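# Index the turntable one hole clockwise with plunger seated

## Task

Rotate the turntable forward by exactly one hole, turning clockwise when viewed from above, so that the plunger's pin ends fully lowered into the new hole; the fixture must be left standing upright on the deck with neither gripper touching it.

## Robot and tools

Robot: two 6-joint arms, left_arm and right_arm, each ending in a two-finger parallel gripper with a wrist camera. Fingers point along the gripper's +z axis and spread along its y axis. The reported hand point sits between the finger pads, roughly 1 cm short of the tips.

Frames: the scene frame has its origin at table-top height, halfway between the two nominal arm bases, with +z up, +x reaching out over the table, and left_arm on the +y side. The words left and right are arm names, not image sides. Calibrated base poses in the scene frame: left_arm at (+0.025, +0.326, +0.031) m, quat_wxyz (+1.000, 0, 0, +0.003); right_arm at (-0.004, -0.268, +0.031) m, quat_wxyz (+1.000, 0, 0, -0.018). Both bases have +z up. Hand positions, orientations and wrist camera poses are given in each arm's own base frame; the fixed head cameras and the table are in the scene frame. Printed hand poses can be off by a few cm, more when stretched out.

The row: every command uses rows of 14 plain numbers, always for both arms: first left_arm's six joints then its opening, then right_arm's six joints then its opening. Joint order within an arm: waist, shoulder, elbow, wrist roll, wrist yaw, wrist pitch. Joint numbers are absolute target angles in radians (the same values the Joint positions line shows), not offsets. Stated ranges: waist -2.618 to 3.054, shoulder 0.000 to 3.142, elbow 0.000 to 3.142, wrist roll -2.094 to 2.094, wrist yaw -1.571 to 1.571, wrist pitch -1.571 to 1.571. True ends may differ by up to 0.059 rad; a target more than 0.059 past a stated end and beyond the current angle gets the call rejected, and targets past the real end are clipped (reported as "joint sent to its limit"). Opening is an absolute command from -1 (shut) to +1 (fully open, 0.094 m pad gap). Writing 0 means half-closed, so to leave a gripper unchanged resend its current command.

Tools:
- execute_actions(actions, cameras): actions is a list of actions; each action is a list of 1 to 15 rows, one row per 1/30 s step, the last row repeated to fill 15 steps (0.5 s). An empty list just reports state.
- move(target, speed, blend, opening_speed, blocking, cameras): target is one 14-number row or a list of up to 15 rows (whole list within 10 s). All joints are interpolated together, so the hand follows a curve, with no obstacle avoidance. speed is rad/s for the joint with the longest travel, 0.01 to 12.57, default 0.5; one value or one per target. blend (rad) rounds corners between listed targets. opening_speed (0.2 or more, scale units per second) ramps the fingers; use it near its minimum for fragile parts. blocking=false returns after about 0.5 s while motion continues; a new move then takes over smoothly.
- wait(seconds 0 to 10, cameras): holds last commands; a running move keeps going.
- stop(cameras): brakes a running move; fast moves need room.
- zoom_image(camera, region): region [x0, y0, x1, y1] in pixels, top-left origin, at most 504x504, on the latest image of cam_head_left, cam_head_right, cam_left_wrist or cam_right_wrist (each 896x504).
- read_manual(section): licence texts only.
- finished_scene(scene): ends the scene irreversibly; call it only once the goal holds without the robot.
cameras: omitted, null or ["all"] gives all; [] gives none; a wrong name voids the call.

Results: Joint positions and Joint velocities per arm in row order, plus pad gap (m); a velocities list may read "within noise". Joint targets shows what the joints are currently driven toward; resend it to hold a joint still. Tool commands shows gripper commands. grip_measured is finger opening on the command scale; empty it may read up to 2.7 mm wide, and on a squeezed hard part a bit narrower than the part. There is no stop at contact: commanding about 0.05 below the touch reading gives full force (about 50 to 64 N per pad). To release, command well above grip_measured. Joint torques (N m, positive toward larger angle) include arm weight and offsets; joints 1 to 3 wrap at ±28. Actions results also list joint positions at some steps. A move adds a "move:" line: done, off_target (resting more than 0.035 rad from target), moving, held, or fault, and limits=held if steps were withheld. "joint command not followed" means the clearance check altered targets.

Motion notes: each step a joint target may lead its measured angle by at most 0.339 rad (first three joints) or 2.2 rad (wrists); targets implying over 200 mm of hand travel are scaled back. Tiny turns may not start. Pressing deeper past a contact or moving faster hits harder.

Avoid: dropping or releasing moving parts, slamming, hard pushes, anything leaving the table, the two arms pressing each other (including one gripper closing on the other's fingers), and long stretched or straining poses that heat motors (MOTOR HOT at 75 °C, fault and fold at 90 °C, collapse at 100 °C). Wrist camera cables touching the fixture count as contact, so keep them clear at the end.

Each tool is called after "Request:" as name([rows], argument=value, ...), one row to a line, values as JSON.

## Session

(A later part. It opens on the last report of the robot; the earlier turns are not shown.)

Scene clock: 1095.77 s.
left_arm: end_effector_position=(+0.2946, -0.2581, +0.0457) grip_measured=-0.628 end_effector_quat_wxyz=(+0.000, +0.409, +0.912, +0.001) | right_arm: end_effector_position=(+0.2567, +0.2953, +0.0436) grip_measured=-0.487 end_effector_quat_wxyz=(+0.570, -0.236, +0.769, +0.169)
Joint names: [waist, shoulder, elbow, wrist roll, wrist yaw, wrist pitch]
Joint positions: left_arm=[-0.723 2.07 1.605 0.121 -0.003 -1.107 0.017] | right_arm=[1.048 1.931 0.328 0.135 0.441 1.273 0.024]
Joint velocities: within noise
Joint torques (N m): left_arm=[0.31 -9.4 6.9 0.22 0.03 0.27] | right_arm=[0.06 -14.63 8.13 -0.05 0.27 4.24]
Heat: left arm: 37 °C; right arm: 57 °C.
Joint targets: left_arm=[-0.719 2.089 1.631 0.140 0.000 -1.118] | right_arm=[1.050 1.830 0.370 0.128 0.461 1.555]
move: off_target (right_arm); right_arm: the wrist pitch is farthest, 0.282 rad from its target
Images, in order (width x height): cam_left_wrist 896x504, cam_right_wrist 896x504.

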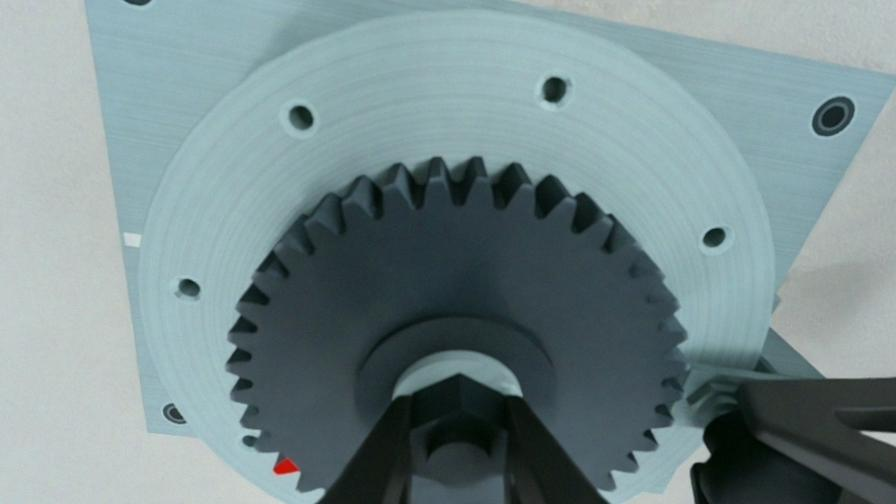

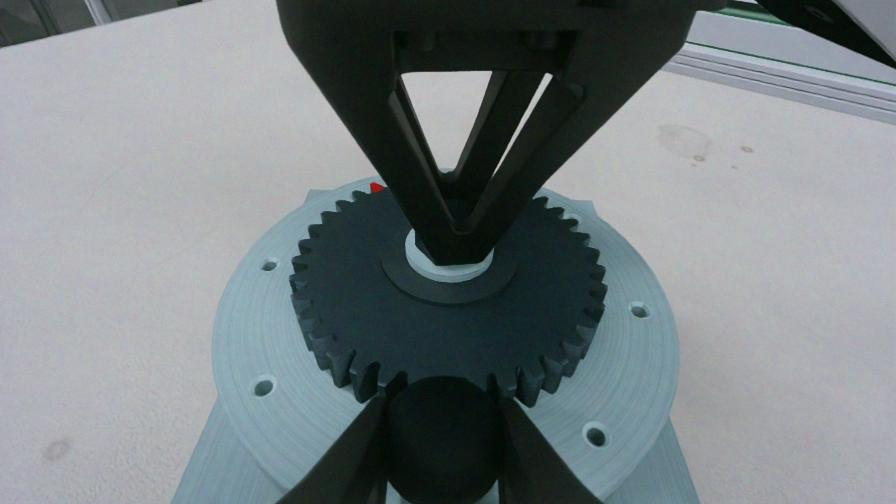

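Request:
move([
  [-0.719, 2.089, 1.631, 0.14, 0, -1.118, -0.8, 1.050, 1.95, 0.345, 0.128, 0.461, 1.42, -0.7],
  [-0.719, 2.089, 1.631, 0.14, 0, -1.118, -0.8, 1.050, 1.95, 0.345, 0.128, 0.461, 1.42, 0.28],
], speed=[0.3, 0.2], opening_speed=0.6, cameras=["cam_right_wrist", "cam_left_wrist"])

Scene clock: 1114.20 s.
left_arm: end_effector_position=(+0.2946, -0.2581, +0.0457) grip_measured=-0.628 end_effector_quat_wxyz=(+0.000, +0.410, +0.912, +0.001) | right_arm: end_effector_position=(+0.2619, +0.3018, +0.0668) grip_measured=+0.278 end_effector_quat_wxyz=(+0.604, -0.210, +0.743, +0.197)
Joint names: [waist, shoulder, elbow, wrist roll, wrist yaw, wrist pitch]
Joint positions: left_arm=[-0.723 2.07 1.605 0.122 -0.003 -1.107 0.017] | right_arm=[1.048 1.951 0.334 0.135 0.449 1.401 0.06]
Joint velocities: within noise
Joint torques (N m): left_arm=[0.28 -9.4 6.93 0.22 0.01 0.27] | right_arm=[0.09 -6.64 4.98 -0.05 0.17 1.87]
Heat: left arm: 37 °C; right arm: 73 °C. Fold the right arm in close to its base, or ease its load, before you think long.
Joint targets: left_arm=[-0.719 2.089 1.631 0.140 0.000 -1.118] | right_arm=[1.050 1.950 0.345 0.128 0.461 1.420]
MOTOR HOT: the wrist pitch of the right arm reports 73 °C; the controller's stop level is 90 °C. To cool a motor, set the load down, stop pushing, or move to a pose that needs little force.
move: done; target 2's new numbers were sent with right_arm's wrist pitch 0.127 rad from that target
Images, in order (width x height): cam_left_wrist 896x504, cam_right_wrist 896x504.

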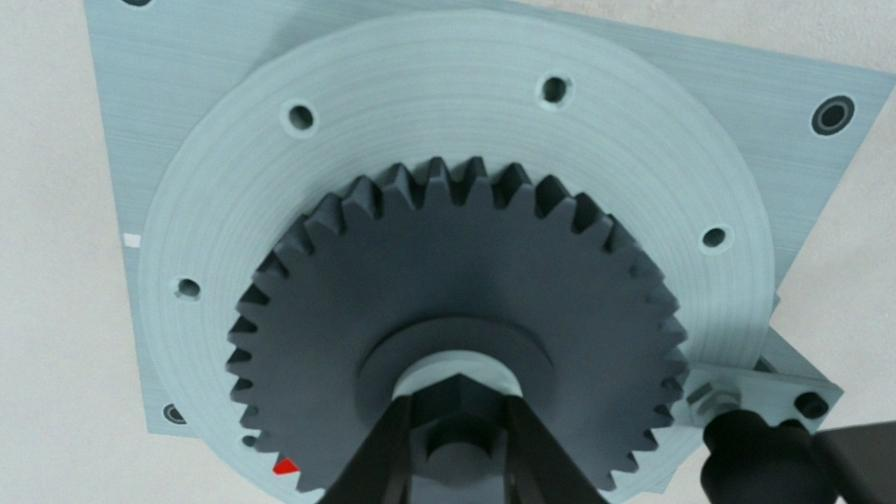

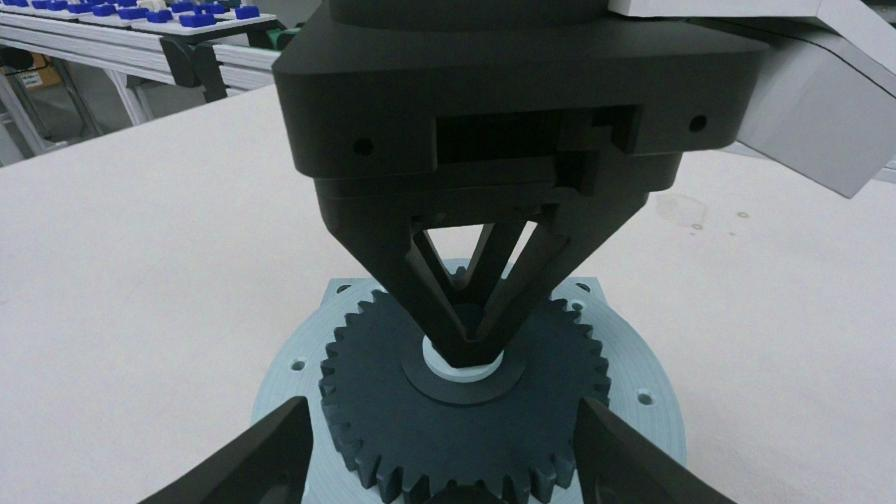

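Request:
move([
  [-0.719, 2.089, 1.631, 0.14, 0, -1.118, -0.8, 1.050, 1.83, 0.30, 0.128, 0.461, 1.38, 0.28],
  [-0.719, 2.089, 1.631, 0.14, 0, -1.118, -0.8, 0.8, 1.53, 0.1, 0, 0.3, 1.2, 0.28],
  [-0.719, 2.089, 1.631, 0.14, 0, -1.118, -0.8, 0.0, 1.4956, 1.1238, 0, 0, -1.199, 0.28],
], speed=[0.4, 0.8, 1.2], cameras=["cam_left_wrist", "cam_head_left"])

Scene clock: 1156.67 s.
left_arm: end_effector_position=(+0.2946, -0.2581, +0.0457) grip_measured=-0.628 end_effector_quat_wxyz=(+0.000, +0.410, +0.912, +0.001) | right_arm: end_effector_position=(+0.2453, +0.0006, +0.0899) grip_measured=+0.278 end_effector_quat_wxyz=(-0.018, +0.000, +1.000, -0.006)
Joint names: [waist, shoulder, elbow, wrist roll, wrist yaw, wrist pitch]
Joint positions: left_arm=[-0.723 2.07 1.605 0.122 -0.003 -1.107 0.017] | right_arm=[0.006 1.518 1.102 0.006 0.011 -1.191 0.06]
Joint velocities: within noise
Joint torques (N m): left_arm=[0.31 -9.39 6.87 0.22 0.02 0.27] | right_arm=[-0.69 -7.23 9.59 -0.04 -0.1 0.12]
Heat: left arm: 37 °C; right arm: 54 °C.
Joint targets: left_arm=[-0.719 2.089 1.631 0.140 0.000 -1.118] | right_arm=[0.000 1.496 1.124 0.000 0.000 -1.199]
MOTOR HOT: cleared for the motors of the right arm.
move: done
Images, in order (width x height): cam_head_left 896x504, cam_left_wrist 896x504.

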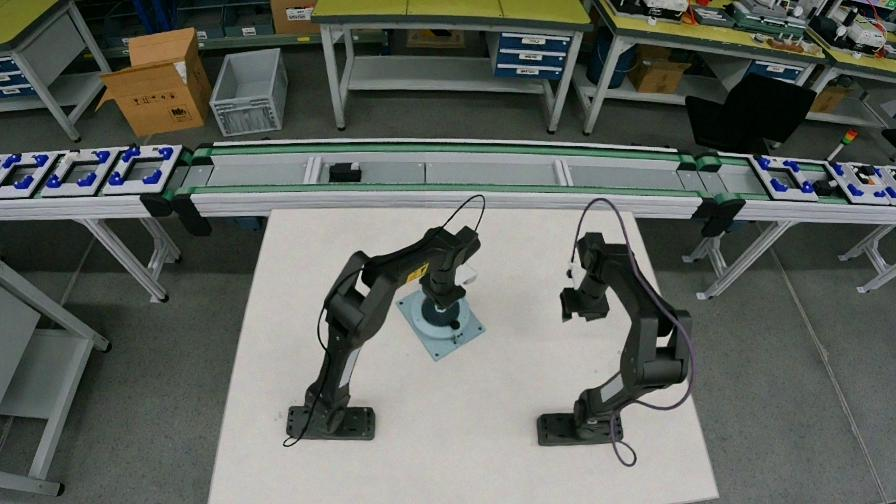

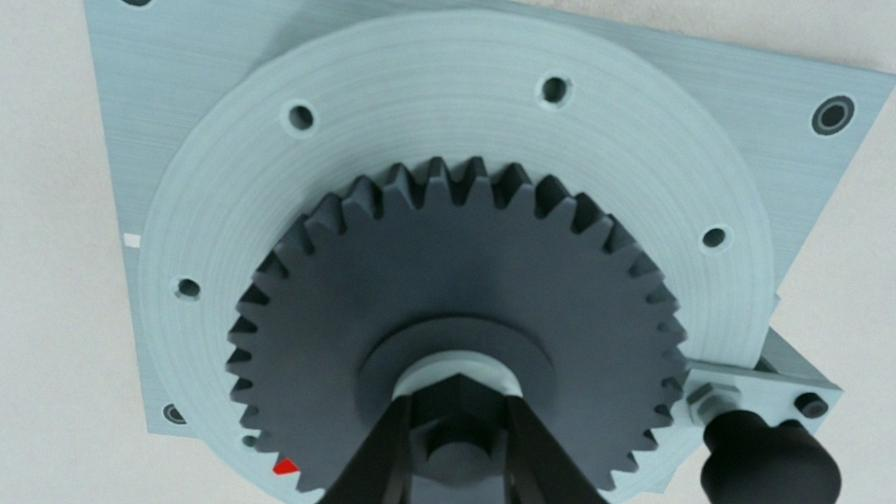

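Request:
move([
  [-0.719, 2.089, 1.631, 0.70, 0, -1.118, -0.8, 0.0, 1.4956, 1.1238, 0, 0, -1.199, 0.28],
  [-0.719, 2.089, 1.631, 0.79, 0, -1.118, -0.8, 0.0, 1.4956, 1.1238, 0, 0, -1.199, 0.28],
], speed=[0.4, 0.08], cameras=["cam_left_wrist"])

Scene clock: 1171.70 s.
left_arm: end_effector_position=(+0.2941, -0.2582, +0.0457) grip_measured=-0.628 end_effector_quat_wxyz=(-0.001, +0.670, +0.742, +0.000) | right_arm: end_effector_position=(+0.2450, +0.0007, +0.0899) grip_measured=+0.278 end_effector_quat_wxyz=(-0.018, +0.000, +1.000, -0.005)
Joint names: [waist, shoulder, elbow, wrist roll, wrist yaw, wrist pitch]
Joint positions: left_arm=[-0.723 2.07 1.605 0.745 0 -1.108 0.017] | right_arm=[0.006 1.518 1.102 0.006 0.011 -1.192 0.06]
Joint velocities: within noise
Joint torques (N m): left_arm=[0.31 -9.36 6.89 0.52 0.01 0.28] | right_arm=[-0.68 -7.24 9.58 -0.04 -0.11 0.12]
Heat: left arm: 37 °C; right arm: 50 °C.
Joint targets: left_arm=[-0.719 2.089 1.631 0.790 0.000 -1.118] | right_arm=[0.000 1.496 1.124 0.000 0.000 -1.199]
move: off_target (left_arm); left_arm: the wrist roll is farthest, 0.045 rad from its target
Images, in order (width x height): cam_left_wrist 896x504.

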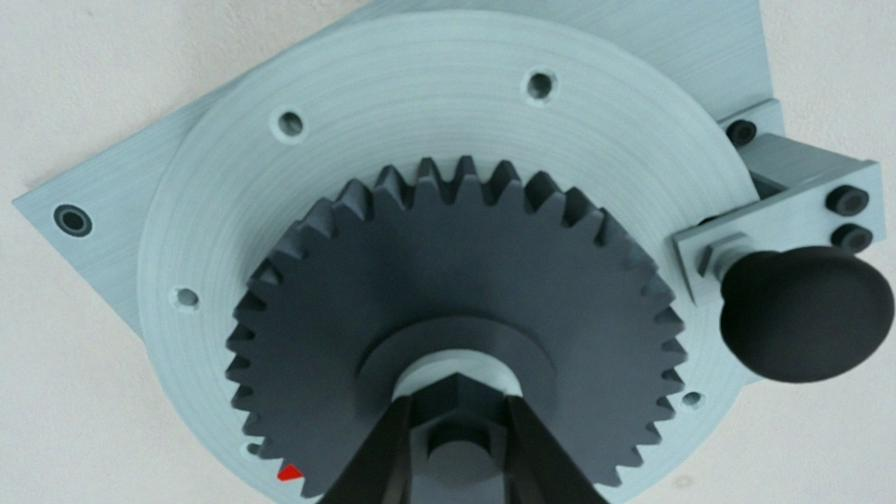

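Request:
zoom_image(camera="cam_left_wrist", region=[640, 140, 896, 420])

Scaled by 1.800 from the camera's 896x504 image, which has a finer 1280x720 frame.

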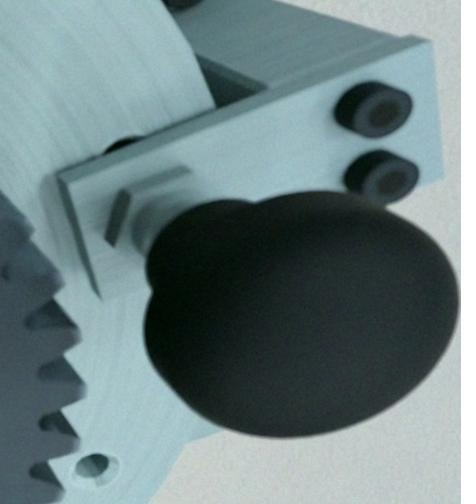

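Request:
move(target=[-0.719, 2.089, 1.631, 0.89, 0, -1.118, -0.8, 0.0, 1.4956, 1.1238, 0, 0, -1.199, 0.28], speed=0.08, cameras=["cam_left_wrist"])

Request:
zoom_image(camera="cam_left_wrist", region=[640, 140, 896, 420])

Scene clock: 1233.40 s.
left_arm: end_effector_position=(+0.2941, -0.2582, +0.0457) grip_measured=-0.629 end_effector_quat_wxyz=(-0.001, +0.707, +0.708, +0.000) | right_arm: end_effector_position=(+0.2450, +0.0008, +0.0899) grip_measured=+0.278 end_effector_quat_wxyz=(-0.018, +0.000, +1.000, -0.005)
Joint names: [waist, shoulder, elbow, wrist roll, wrist yaw, wrist pitch]
Joint positions: left_arm=[-0.723 2.07 1.605 0.846 0 -1.109 0.017] | right_arm=[0.006 1.518 1.102 0.006 0.01 -1.192 0.06]
Joint velocities: within noise
Joint torques (N m): left_arm=[0.27 -9.4 6.89 0.5 -0.01 0.29] | right_arm=[-0.73 -7.27 9.57 -0.03 -0.11 0.13]
Heat: left arm: 37 °C; right arm: 43 °C.
Joint targets: left_arm=[-0.719 2.089 1.631 0.890 0.000 -1.118] | right_arm=[0.000 1.496 1.124 0.000 0.000 -1.199]
move: off_target (left_arm); left_arm: the wrist roll is farthest, 0.044 rad from its target
Images, in order (width x height): cam_left_wrist 896x504.

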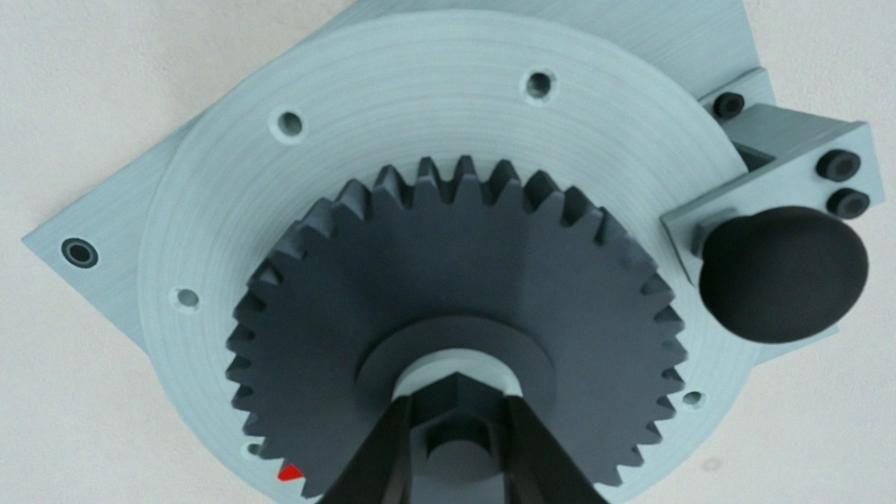

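Scaled by 1.800 from the camera's 896x504 image, which has a finer 1280x720 frame.

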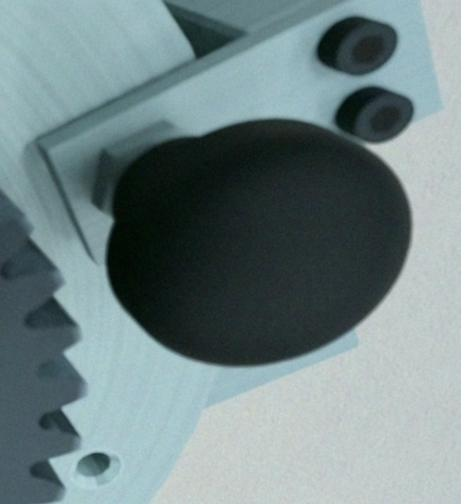

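Request:
move(target=[-0.719, 2.089, 1.631, 0.925, 0, -1.118, -0.8, 0.0, 1.4956, 1.1238, 0, 0, -1.199, 0.28], speed=0.08, cameras=["cam_left_wrist"])

Request:
zoom_image(camera="cam_left_wrist", region=[640, 140, 896, 420])

Scene clock: 1257.33 s.
left_arm: end_effector_position=(+0.2940, -0.2583, +0.0457) grip_measured=-0.629 end_effector_quat_wxyz=(-0.001, +0.713, +0.701, +0.000) | right_arm: end_effector_position=(+0.2450, +0.0008, +0.0899) grip_measured=+0.278 end_effector_quat_wxyz=(-0.018, +0.000, +1.000, -0.005)
Joint names: [waist, shoulder, elbow, wrist roll, wrist yaw, wrist pitch]
Joint positions: left_arm=[-0.723 2.07 1.605 0.865 0.001 -1.109 0.017] | right_arm=[0.006 1.518 1.102 0.006 0.01 -1.192 0.06]
Joint velocities: within noise
Joint torques (N m): left_arm=[0.34 -9.36 6.87 0.68 -0.01 0.28] | right_arm=[-0.72 -7.27 9.52 -0.03 -0.11 0.13]
Heat: left arm: 37 °C; right arm: 41 °C.
Joint targets: left_arm=[-0.719 2.089 1.631 0.925 0.000 -1.118] | right_arm=[0.000 1.496 1.124 0.000 0.000 -1.199]
move: off_target (left_arm); left_arm: the wrist roll is farthest, 0.060 rad from its target
Images, in order (width x height): cam_left_wrist 896x504.

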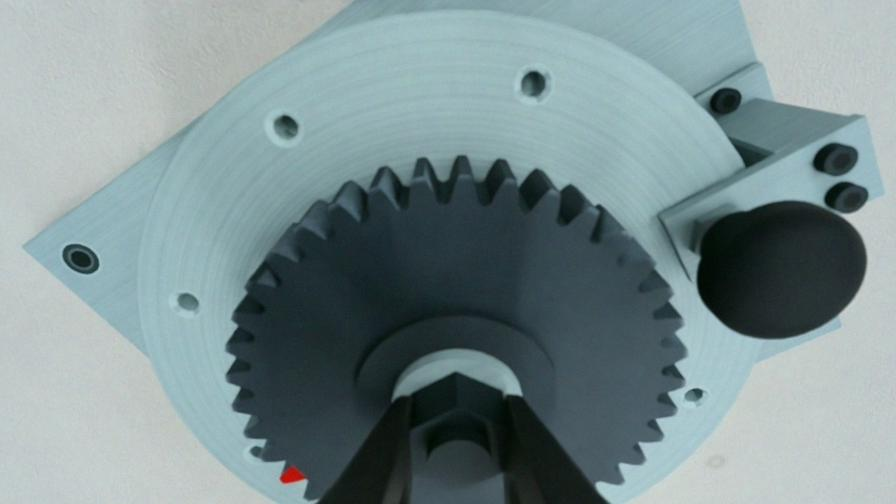

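Scaled by 1.800 from the camera's 896x504 image, which has a finer 1280x720 frame.

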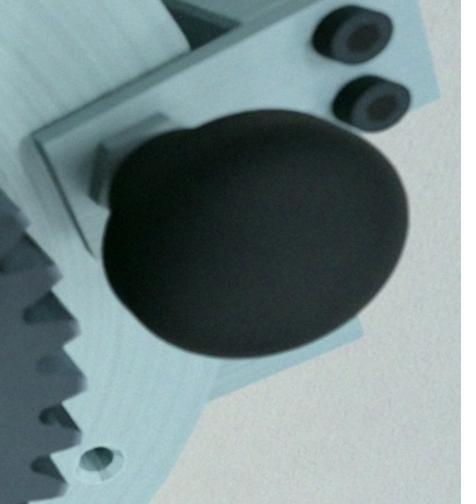

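Request:
move([
  [-0.719, 2.089, 1.631, 0.85, 0, -1.118, -0.8, 0.0, 1.4956, 1.1238, 0, 0, -1.199, 0.28],
  [-0.719, 2.089, 1.631, 0.85, 0, -1.118, -0.15, 0.0, 1.4956, 1.1238, 0, 0, -1.199, 0.28],
], speed=0.1, opening_speed=0.8, cameras=["cam_left_wrist"])

Request:
zoom_image(camera="cam_left_wrist", region=[640, 140, 896, 420])

Scene clock: 1269.43 s.
left_arm: end_effector_position=(+0.2940, -0.2583, +0.0457) grip_measured=-0.152 end_effector_quat_wxyz=(-0.001, +0.704, +0.710, +0.000) | right_arm: end_effector_position=(+0.2450, +0.0008, +0.0899) grip_measured=+0.278 end_effector_quat_wxyz=(-0.018, +0.000, +1.000, -0.005)
Joint names: [waist, shoulder, elbow, wrist roll, wrist yaw, wrist pitch]
Joint positions: left_arm=[-0.723 2.07 1.605 0.839 0.001 -1.109 0.04] | right_arm=[0.006 1.518 1.102 0.006 0.01 -1.192 0.06]
Joint velocities: within noise
Joint torques (N m): left_arm=[0.29 -9.4 6.89 0.13 -0.01 0.29] | right_arm=[-0.69 -7.25 9.58 -0.03 -0.1 0.12]
Heat: left arm: 37 °C; right arm: 40 °C.
Joint targets: left_arm=[-0.719 2.089 1.631 0.850 0.000 -1.118] | right_arm=[0.000 1.496 1.124 0.000 0.000 -1.199]
move: done
Images, in order (width x height): cam_left_wrist 896x504.

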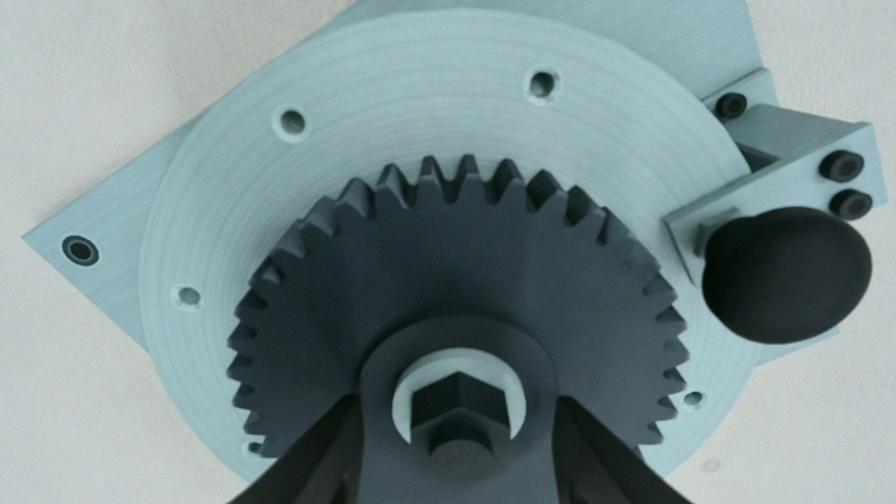

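Scaled by 1.800 from the camera's 896x504 image, which has a finer 1280x720 frame.

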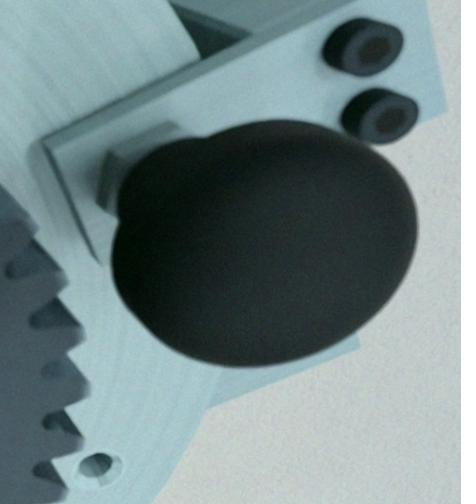

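Request:
move([
  [-0.719, 2.060, 1.786, 0.5, 0, -1.301, 0.2, 0.0, 1.4956, 1.1238, 0, 0, -1.199, 0.28],
  [-0.715, 1.992, 1.786, 0.0, 0, -1.365, 1.0, 0.0, 1.4956, 1.1238, 0, 0, -1.199, 0.28],
], speed=[0.4,0.8], blend=[0.05, 0], cameras=["cam_left_wrist"])

Request:
zoom_image(camera="cam_left_wrist", region=[540, 180, 740, 380])

Scene clock: 1280.17 s.
left_arm: end_effector_position=(+0.2831, -0.2487, +0.1007) grip_measured=+0.998 end_effector_quat_wxyz=(-0.021, +0.358, +0.933, +0.008) | right_arm: end_effector_position=(+0.2450, +0.0008, +0.0899) grip_measured=+0.278 end_effector_quat_wxyz=(-0.018, +0.000, +1.000, -0.005)
Joint names: [waist, shoulder, elbow, wrist roll, wrist yaw, wrist pitch]
Joint positions: left_arm=[-0.723 2.027 1.76 0.01 0.001 -1.349 0.094] | right_arm=[0.006 1.518 1.102 0.006 0.01 -1.192 0.06]
Joint velocities: within noise
Joint torques (N m): left_arm=[0.64 -14.22 6.98 -0.1 -0.02 0.12] | right_arm=[-0.69 -7.27 9.57 -0.03 -0.12 0.12]
Heat: left arm: 38 °C; right arm: 40 °C.
Joint targets: left_arm=[-0.715 1.992 1.786 0.000 0.000 -1.365] | right_arm=[0.000 1.496 1.124 0.000 0.000 -1.199]
move: done
Images, in order (width x height): cam_left_wrist 896x504.

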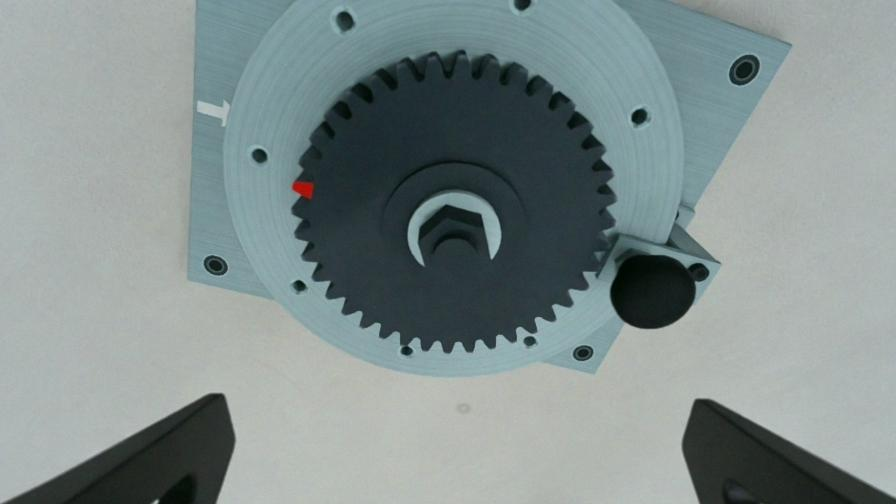

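Scaled by 2.520 from the camera's 896x504 image, which has a finer 1280x720 frame.

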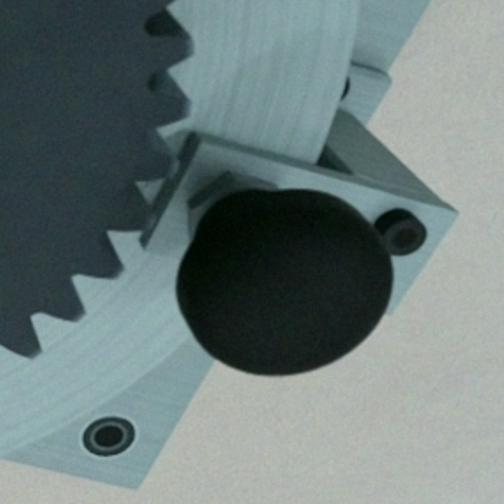

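Request:
move([
  [0, 1.992, 1.786, 0, 0, -1.365, 1, 0.2, 1.53, 0.5, 0, 0, 0.3, 1],
  [0, 1.992, 1.786, 0, 0, -1.365, 1, 0.877, 1.5145, 0.03, 0, 0, 1.3135, 1],
], speed=1.2, cameras=["cam_right_wrist"])

Request:
zoom_image(camera="cam_right_wrist", region=[400, 330, 540, 504])

Scene clock: 1300.73 s.
left_arm: end_effector_position=(+0.3767, +0.0029, +0.1007) grip_measured=+0.998 end_effector_quat_wxyz=(-0.023, +0.002, +1.000, +0.000) | right_arm: end_effector_position=(+0.2140, +0.2538, +0.0964) grip_measured=+0.998 end_effector_quat_wxyz=(+0.577, -0.322, +0.701, +0.268)
Joint names: [waist, shoulder, elbow, wrist roll, wrist yaw, wrist pitch]
Joint positions: left_arm=[0.005 2.027 1.76 0.009 -0.001 -1.35 0.094] | right_arm=[0.869 1.518 0.038 0.005 0.003 1.289 0.094]
Joint velocities: within noise
Joint torques (N m): left_arm=[-0.42 -14.24 6.97 -0.08 0 0.11] | right_arm=[0.7 -3.67 4.26 -0.05 -0.05 1.99]
Heat: left arm: 38 °C; right arm: 39 °C.
Joint targets: left_arm=[0.000 1.992 1.786 0.000 0.000 -1.365] | right_arm=[0.877 1.514 0.030 0.000 0.000 1.314]
move: done
Images, in order (width x height): cam_right_wrist 896x504.

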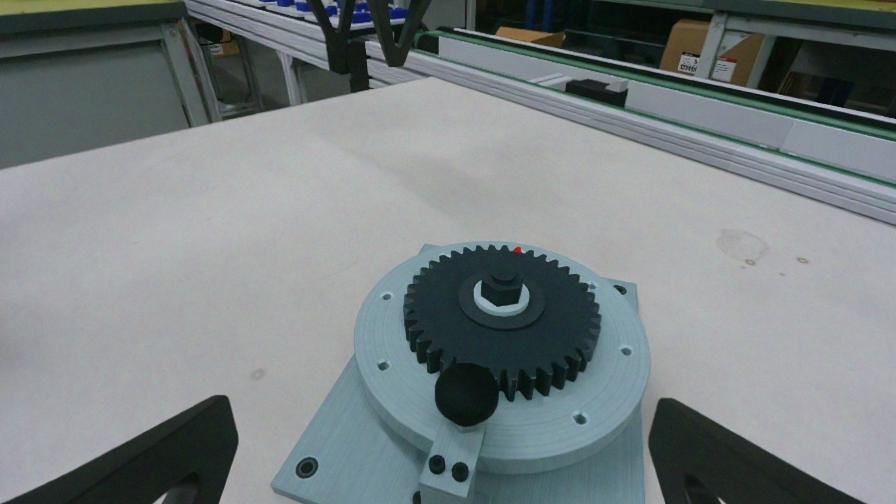

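Scaled by 2.897 from the camera's 896x504 image, which has a finer 1280x720 frame.

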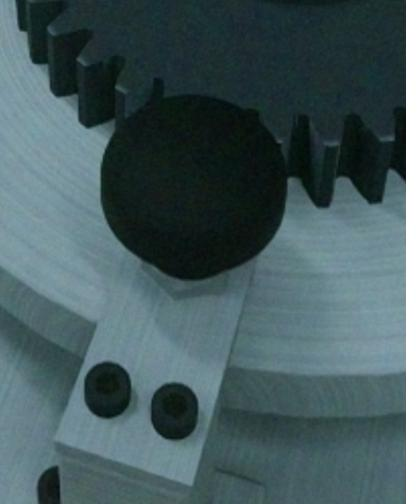

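Request:
move(target=[-0.719, 2.052, 1.79, -1.306, 0, -1.32, -0.15, 1.133, 1.581, 0.316, 0.279, 0.518, 0.735, 0.28], speed=1.0, cameras=["cam_left_wrist", "cam_right_wrist"])

Scene clock: 1511.77 s.
left_arm: end_effector_position=(+0.2851, -0.2523, +0.0989) grip_measured=-0.148 end_effector_quat_wxyz=(-0.011, -0.281, +0.960, +0.013) | right_arm: end_effector_position=(+0.2254, +0.2746, +0.0526) grip_measured=+0.282 end_effector_quat_wxyz=(+0.509, -0.236, +0.815, +0.144)
Joint names: [waist, shoulder, elbow, wrist roll, wrist yaw, wrist pitch]
Joint positions: left_arm=[-0.725 2.031 1.76 -1.294 0.005 -1.334 0.04] | right_arm=[1.125 1.568 0.298 0.268 0.504 0.744 0.06]
Joint velocities: within noise
Joint torques (N m): left_arm=[0.44 -8.92 7.28 -0.11 -0.04 0.49] | right_arm=[0.72 -3.82 7.64 0.14 0.26 1.49]
Heat: left arm: 41 °C; right arm: 44 °C.
Joint targets: left_arm=[-0.719 2.052 1.790 -1.306 0.000 -1.320] | right_arm=[1.133 1.581 0.316 0.279 0.518 0.735]
move: done
Images, in order (width x height): cam_left_wrist 896x504, cam_right_wrist 896x504.

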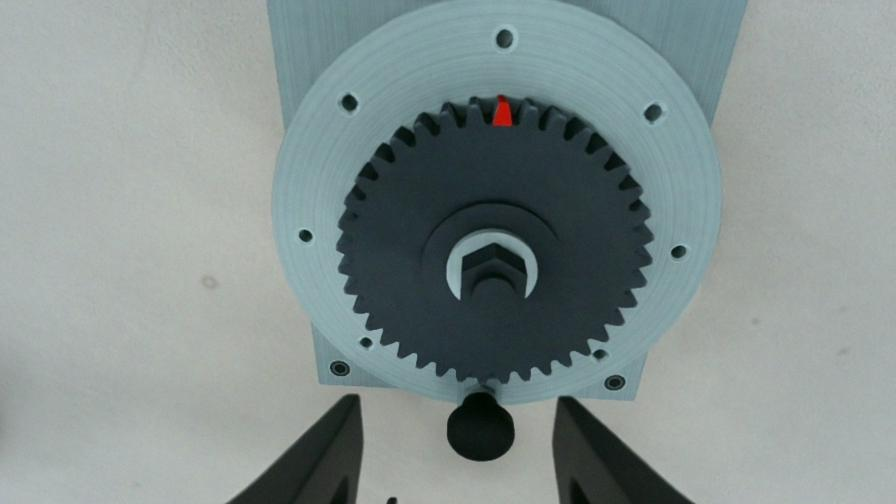

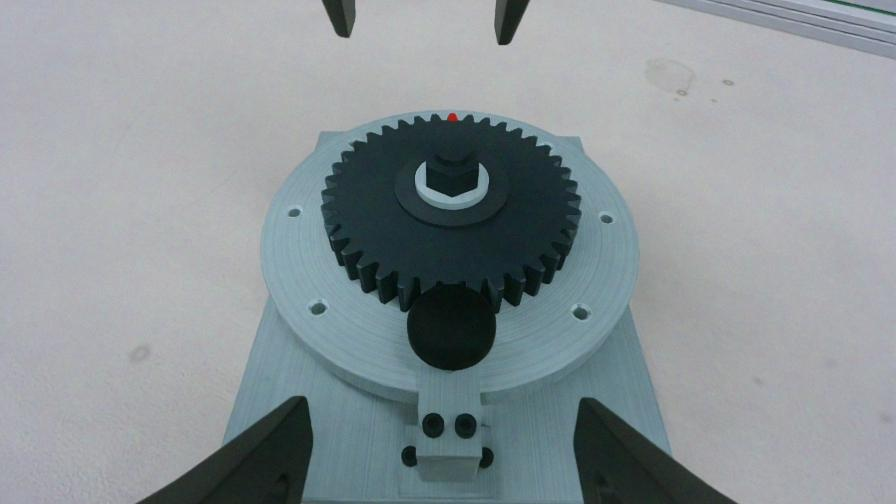

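Request:
move([
  [-0.710, 2.081, 1.572, -1.306, 0, -1.076, -0.15, 1.0325, 1.789, 0.416, 0.215, 0.425, 0.893, 0.28],
  [-0.710, 2.081, 1.572, -1.306, 0, -1.076, -0.8, 1.0325, 1.789, 0.416, 0.215, 0.425, 0.893, -0.75],
], speed=0.25, opening_speed=0.5, cameras=["cam_left_wrist", "cam_right_wrist"])

Scene clock: 1582.43 s.
left_arm: end_effector_position=(+0.2947, -0.2566, +0.0431) grip_measured=-0.624 end_effector_quat_wxyz=(-0.001, -0.286, +0.958, -0.003) | right_arm: end_effector_position=(+0.2582, +0.2942, +0.0391) grip_measured=-0.486 end_effector_quat_wxyz=(+0.514, -0.232, +0.813, +0.148)
Joint names: [waist, shoulder, elbow, wrist roll, wrist yaw, wrist pitch]
Joint positions: left_arm=[-0.717 2.063 1.584 -1.296 0.005 -1.087 0.018] | right_arm=[1.04 1.774 0.399 0.223 0.433 0.884 0.024]
Joint velocities: within noise
Joint torques (N m): left_arm=[0.54 -9.39 3.93 -0.11 -0.05 0.54] | right_arm=[-0.79 -5.09 7.06 -0.06 0.01 1.7]
Heat: left arm: 40 °C; right arm: 41 °C.
Joint targets: left_arm=[-0.710 2.081 1.572 -1.306 0.000 -1.076] | right_arm=[1.033 1.789 0.416 0.215 0.425 0.893]
move: done
Images, in order (width x height): cam_left_wrist 896x504, cam_right_wrist 896x504.

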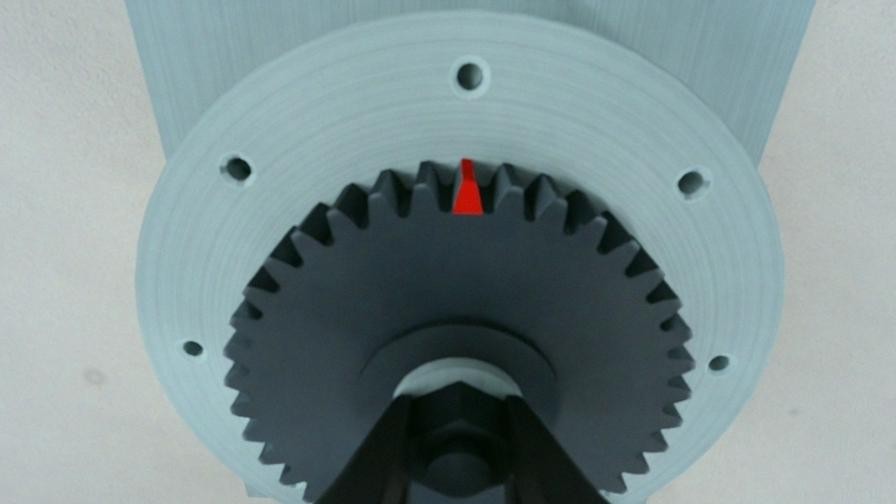

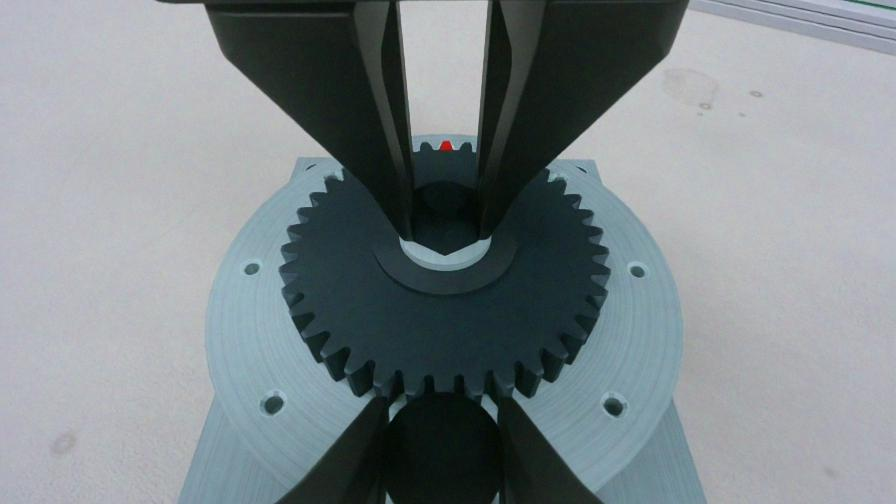

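Request:
move([
  [-0.710, 2.081, 1.572, -1.306, 0, -1.076, -0.8, 1.0325, 1.625, 0.468, 0.215, 0.425, 1.121, -0.75],
  [-0.710, 2.081, 1.572, -1.086, 0, -1.076, -0.8, 1.0325, 1.625, 0.468, 0.215, 0.425, 1.121, -0.75],
  [-0.710, 2.081, 1.572, -1.086, 0, -1.076, -0.8, 1.0325, 1.728, 0.405, 0.215, 0.425, 0.842, -0.75],
  [-0.710, 2.081, 1.572, -1.086, 0, -1.076, -0.8, 1.0325, 1.728, 0.405, 0.215, 0.425, 0.842, 0.28],
], speed=[0.35, 0.3, 0.35, 0.3], opening_speed=1.0, cameras=["cam_left_wrist", "cam_right_wrist"])

Scene clock: 1609.07 s.
left_arm: end_effector_position=(+0.2948, -0.2567, +0.0431) grip_measured=-0.624 end_effector_quat_wxyz=(+0.000, -0.191, +0.982, -0.004) | right_arm: end_effector_position=(+0.2576, +0.2940, +0.0445) grip_measured=+0.278 end_effector_quat_wxyz=(+0.509, -0.235, +0.814, +0.152)
Joint names: [waist, shoulder, elbow, wrist roll, wrist yaw, wrist pitch]
Joint positions: left_arm=[-0.717 2.063 1.584 -1.1 0.005 -1.087 0.018] | right_arm=[1.033 1.732 0.402 0.221 0.413 0.835 0.06]
Joint velocities: within noise
Joint torques (N m): left_arm=[0.53 -9.43 3.9 0.18 -0.05 0.54] | right_arm=[-0.09 -6.32 5.97 -0.05 0.22 1.68]
Heat: left arm: 41 °C; right arm: 42 °C.
Joint targets: left_arm=[-0.710 2.081 1.572 -1.086 0.000 -1.076] | right_arm=[1.033 1.728 0.405 0.215 0.425 0.842]
move: done
Images, in order (width x height): cam_left_wrist 896x504, cam_right_wrist 896x504.

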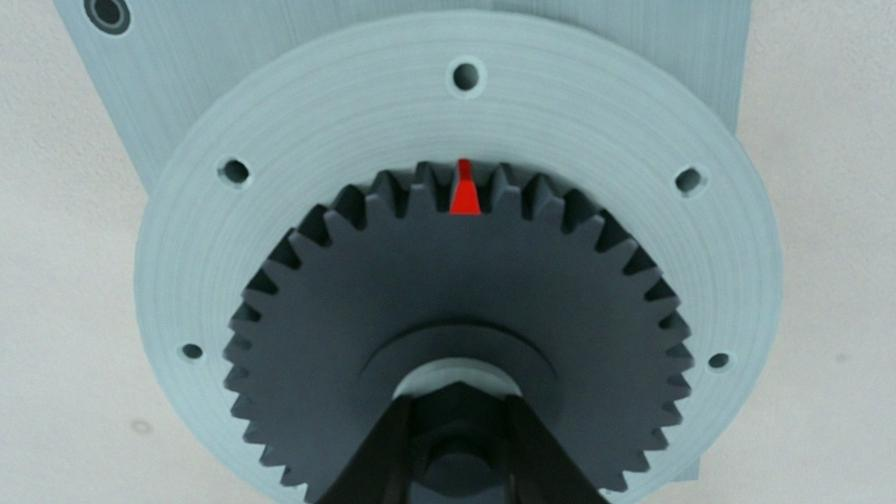

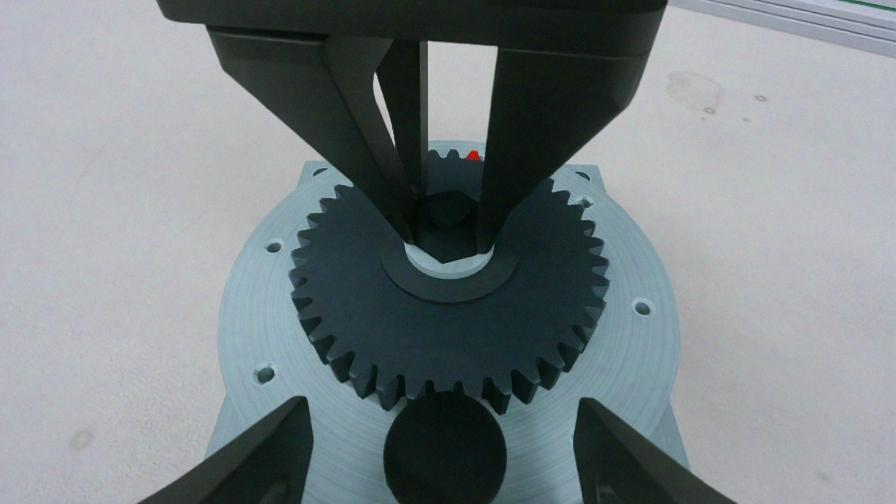

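Request:
move([
  [-0.710, 2.081, 1.572, -1.086, 0, -1.076, -0.8, 1.135, 1.545, 0.300, 0.279, 0.518, 0.720, 0.28],
  [-0.710, 2.081, 1.572, -0.60, 0, -1.076, -0.8, 1.135, 1.545, 0.300, 0.279, 0.518, 0.720, 0.28],
  [-0.710, 2.081, 1.572, -0.39, 0, -1.076, -0.8, 1.135, 1.545, 0.300, 0.279, 0.518, 0.720, 0.28],
], speed=[0.35, 0.6, 0.12], cameras=["cam_left_wrist", "cam_right_wrist"])

Request:
zoom_image(camera="cam_right_wrist", region=[350, 250, 550, 450])

Scene clock: 1619.53 s.
left_arm: end_effector_position=(+0.2949, -0.2571, +0.0431) grip_measured=-0.625 end_effector_quat_wxyz=(+0.001, +0.134, +0.991, -0.004) | right_arm: end_effector_position=(+0.2259, +0.2768, +0.0542) grip_measured=+0.278 end_effector_quat_wxyz=(+0.509, -0.236, +0.815, +0.144)
Joint names: [waist, shoulder, elbow, wrist roll, wrist yaw, wrist pitch]
Joint positions: left_arm=[-0.717 2.063 1.584 -0.447 0.006 -1.085 0.018] | right_arm=[1.127 1.565 0.309 0.268 0.505 0.728 0.06]
Joint velocities: within noise
Joint torques (N m): left_arm=[0.51 -9.4 3.93 0.67 -0.07 0.53] | right_arm=[0.72 -6.45 5.24 0.13 0.25 1.49]
Heat: left arm: 42 °C; right arm: 41 °C.
Joint targets: left_arm=[-0.710 2.081 1.572 -0.390 0.000 -1.076] | right_arm=[1.135 1.545 0.300 0.279 0.518 0.720]
move: off_target (left_arm); left_arm: the wrist roll is farthest, 0.057 rad from its target
Images, in order (width x height): cam_left_wrist 896x504, cam_right_wrist 896x504.

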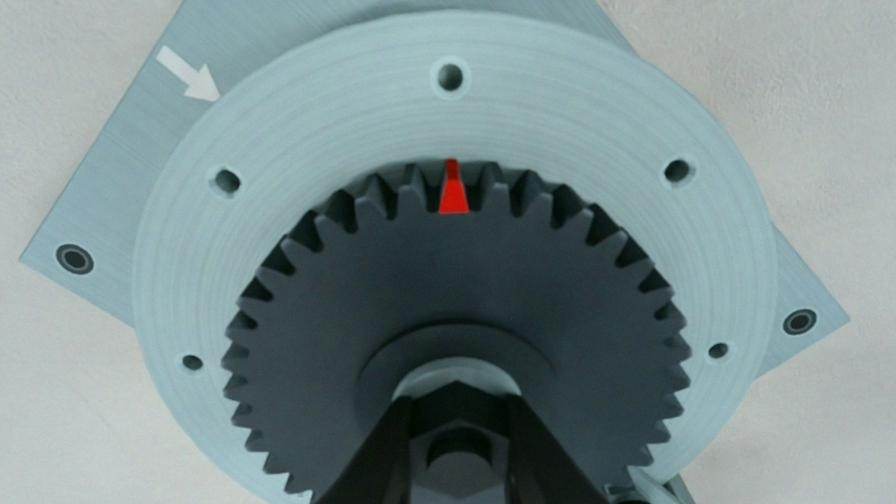

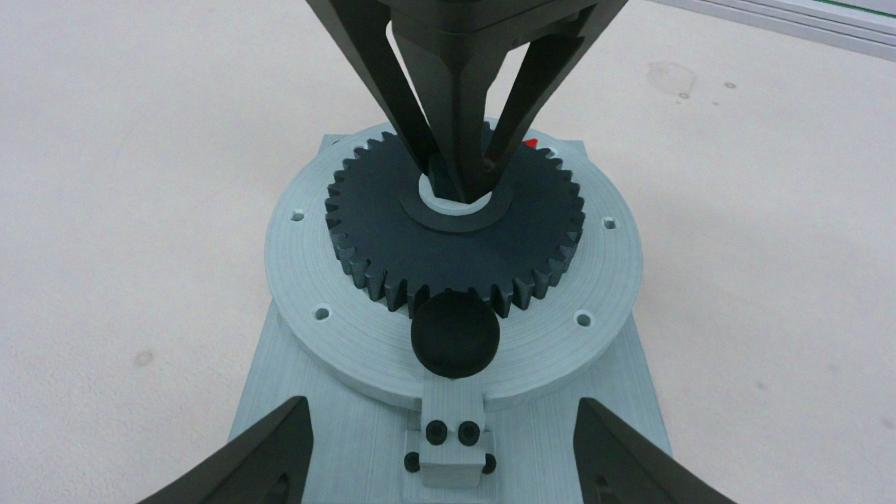

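Scaled by 2.520 from the camera's 896x504 image, which has a finer 1280x720 frame.

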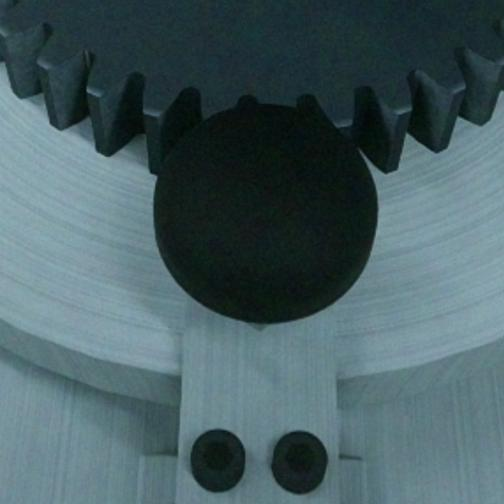

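Request:
move([
  [-0.710, 2.081, 1.572, -0.46, 0, -1.076, -0.8, 1.135, 1.545, 0.300, 0.279, 0.518, 0.720, 0.28],
  [-0.710, 2.081, 1.572, -0.46, 0, -1.076, -0.1, 1.135, 1.545, 0.300, 0.279, 0.518, 0.720, 0.28],
  [-0.710, 2.03, 1.75, -0.46, 0, -1.32, -0.1, 0.9, 1.53, 0.3, 0.1, 0.3, 0.72, 0.28],
  [0.0, 1.6, 1.3, 0, 0, -1.2, -0.1, 0.0, 1.5, 1.12, 0, 0, -1.2, 0.28],
], speed=[0.2, 0.2, 0.5, 1.2], opening_speed=1.0, cameras=["cam_head_left", "cam_head_right"])

Request:
zoom_image(camera="cam_head_left", region=[380, 260, 500, 370])

Scene clock: 1688.03 s.
left_arm: end_effector_position=(+0.2959, -0.0004, +0.1152) grip_measured=-0.102 end_effector_quat_wxyz=(+0.019, -0.004, +1.000, -0.002) | right_arm: end_effector_position=(+0.2441, +0.0004, +0.0880) grip_measured=+0.278 end_effector_quat_wxyz=(-0.022, +0.002, +1.000, -0.006)
Joint names: [waist, shoulder, elbow, wrist roll, wrist yaw, wrist pitch]
Joint positions: left_arm=[-0.003 1.628 1.314 -0.011 0.003 -1.218 0.042] | right_arm=[0.006 1.522 1.098 0.01 0.011 -1.19 0.06]
Joint velocities: within noise
Joint torques (N m): left_arm=[0.25 -9.73 3.95 0.16 -0.03 0.69] | right_arm=[-0.61 -7.27 9.57 -0.08 -0.12 0.11]
Heat: left arm: 42 °C; right arm: 39 °C.
Joint targets: left_arm=[0.000 1.600 1.300 0.000 0.000 -1.200] | right_arm=[0.000 1.500 1.120 0.000 0.000 -1.200]
move: done
Images, in order (width x height): cam_head_left 896x504, cam_head_right 896x504.

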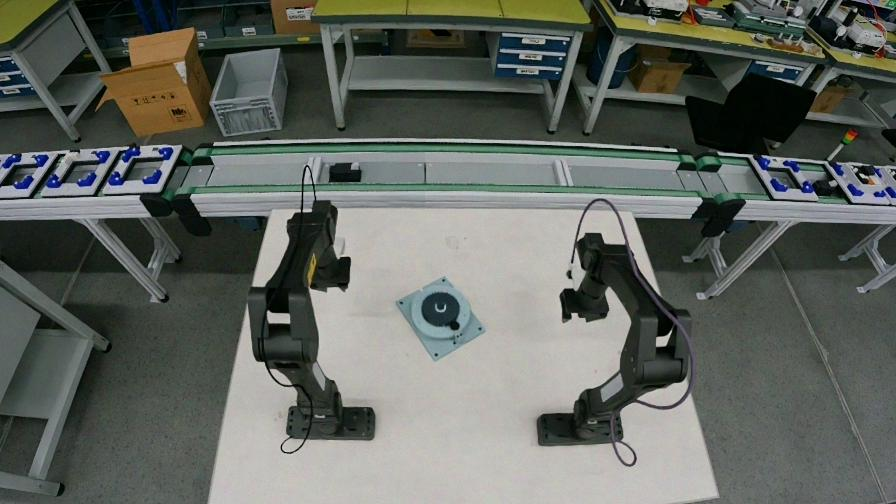

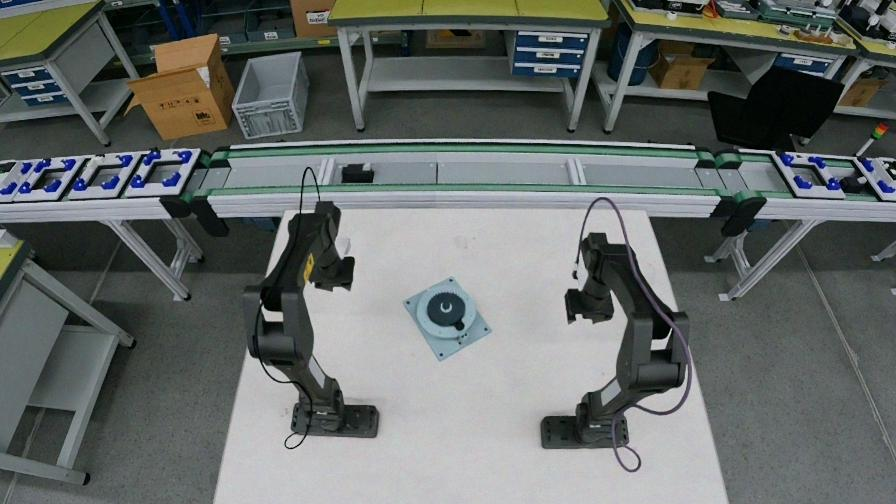

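Scaled by 4.200 from the camera's 896x504 image, which has a finer 1280x720 frame.

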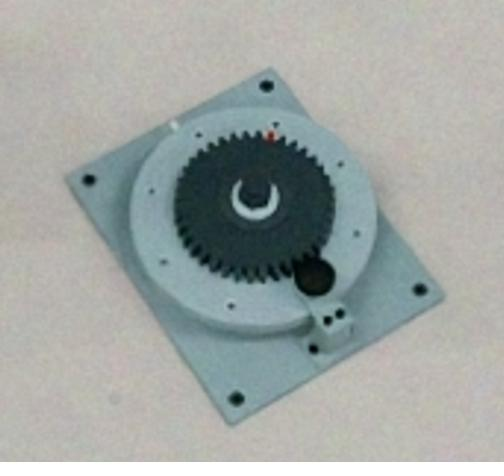

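Request:
move([
  [0.0, 1.6, 0.9, 0, 0, 0.3, 1, 0.0, 1.5, 0.7, 0, 0, 0.2, 1],
  [-0.002, 1.545, 0.182, -0.017, -0.116, 1.321, 1, -0.036, 1.532, 0.189, 0.115, 0.24, 1.248, 1],
], speed=1.2, blend=[0.1, 0], cameras=["cam_head_left"])

Scene clock: 1777.27 s.
left_arm: end_effector_position=(+0.3724, +0.0195, +0.1368) grip_measured=+0.998 end_effector_quat_wxyz=(+0.681, -0.040, +0.730, +0.036) | right_arm: end_effector_position=(+0.3668, -0.0489, +0.1365) grip_measured=+0.998 end_effector_quat_wxyz=(+0.672, +0.124, +0.728, -0.058)
Joint names: [waist, shoulder, elbow, wrist roll, wrist yaw, wrist pitch]
Joint positions: left_arm=[-0.003 1.564 0.192 -0.009 -0.11 1.302 0.094] | right_arm=[-0.027 1.522 0.197 0.104 0.225 1.231 0.094]
Joint velocities: within noise
Joint torques (N m): left_arm=[0.06 -6.34 2.71 -0.07 -0.06 2.43] | right_arm=[-0.91 -3.41 5.11 0.11 0.14 1.91]
Heat: left arm: 39 °C; right arm: 34 °C.
Joint targets: left_arm=[-0.002 1.545 0.182 -0.017 -0.116 1.321] | right_arm=[-0.036 1.532 0.189 0.115 0.240 1.248]
move: done
Images, in order (width x height): cam_head_left 896x504.

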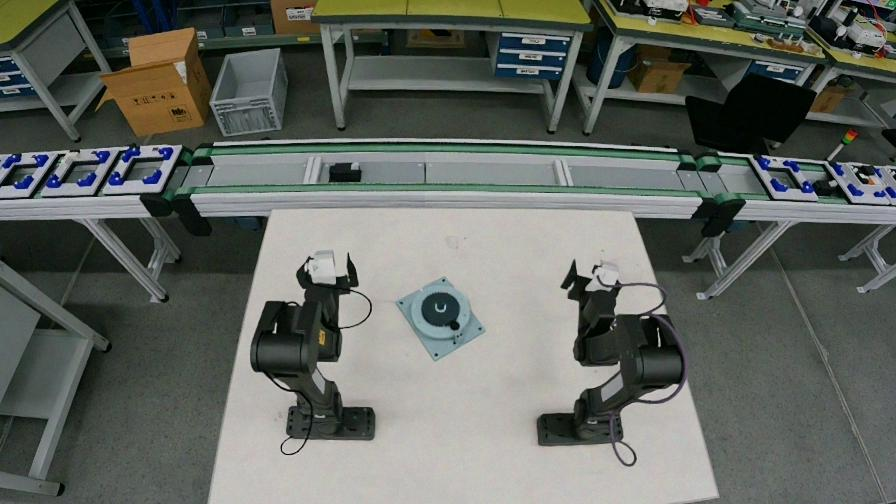

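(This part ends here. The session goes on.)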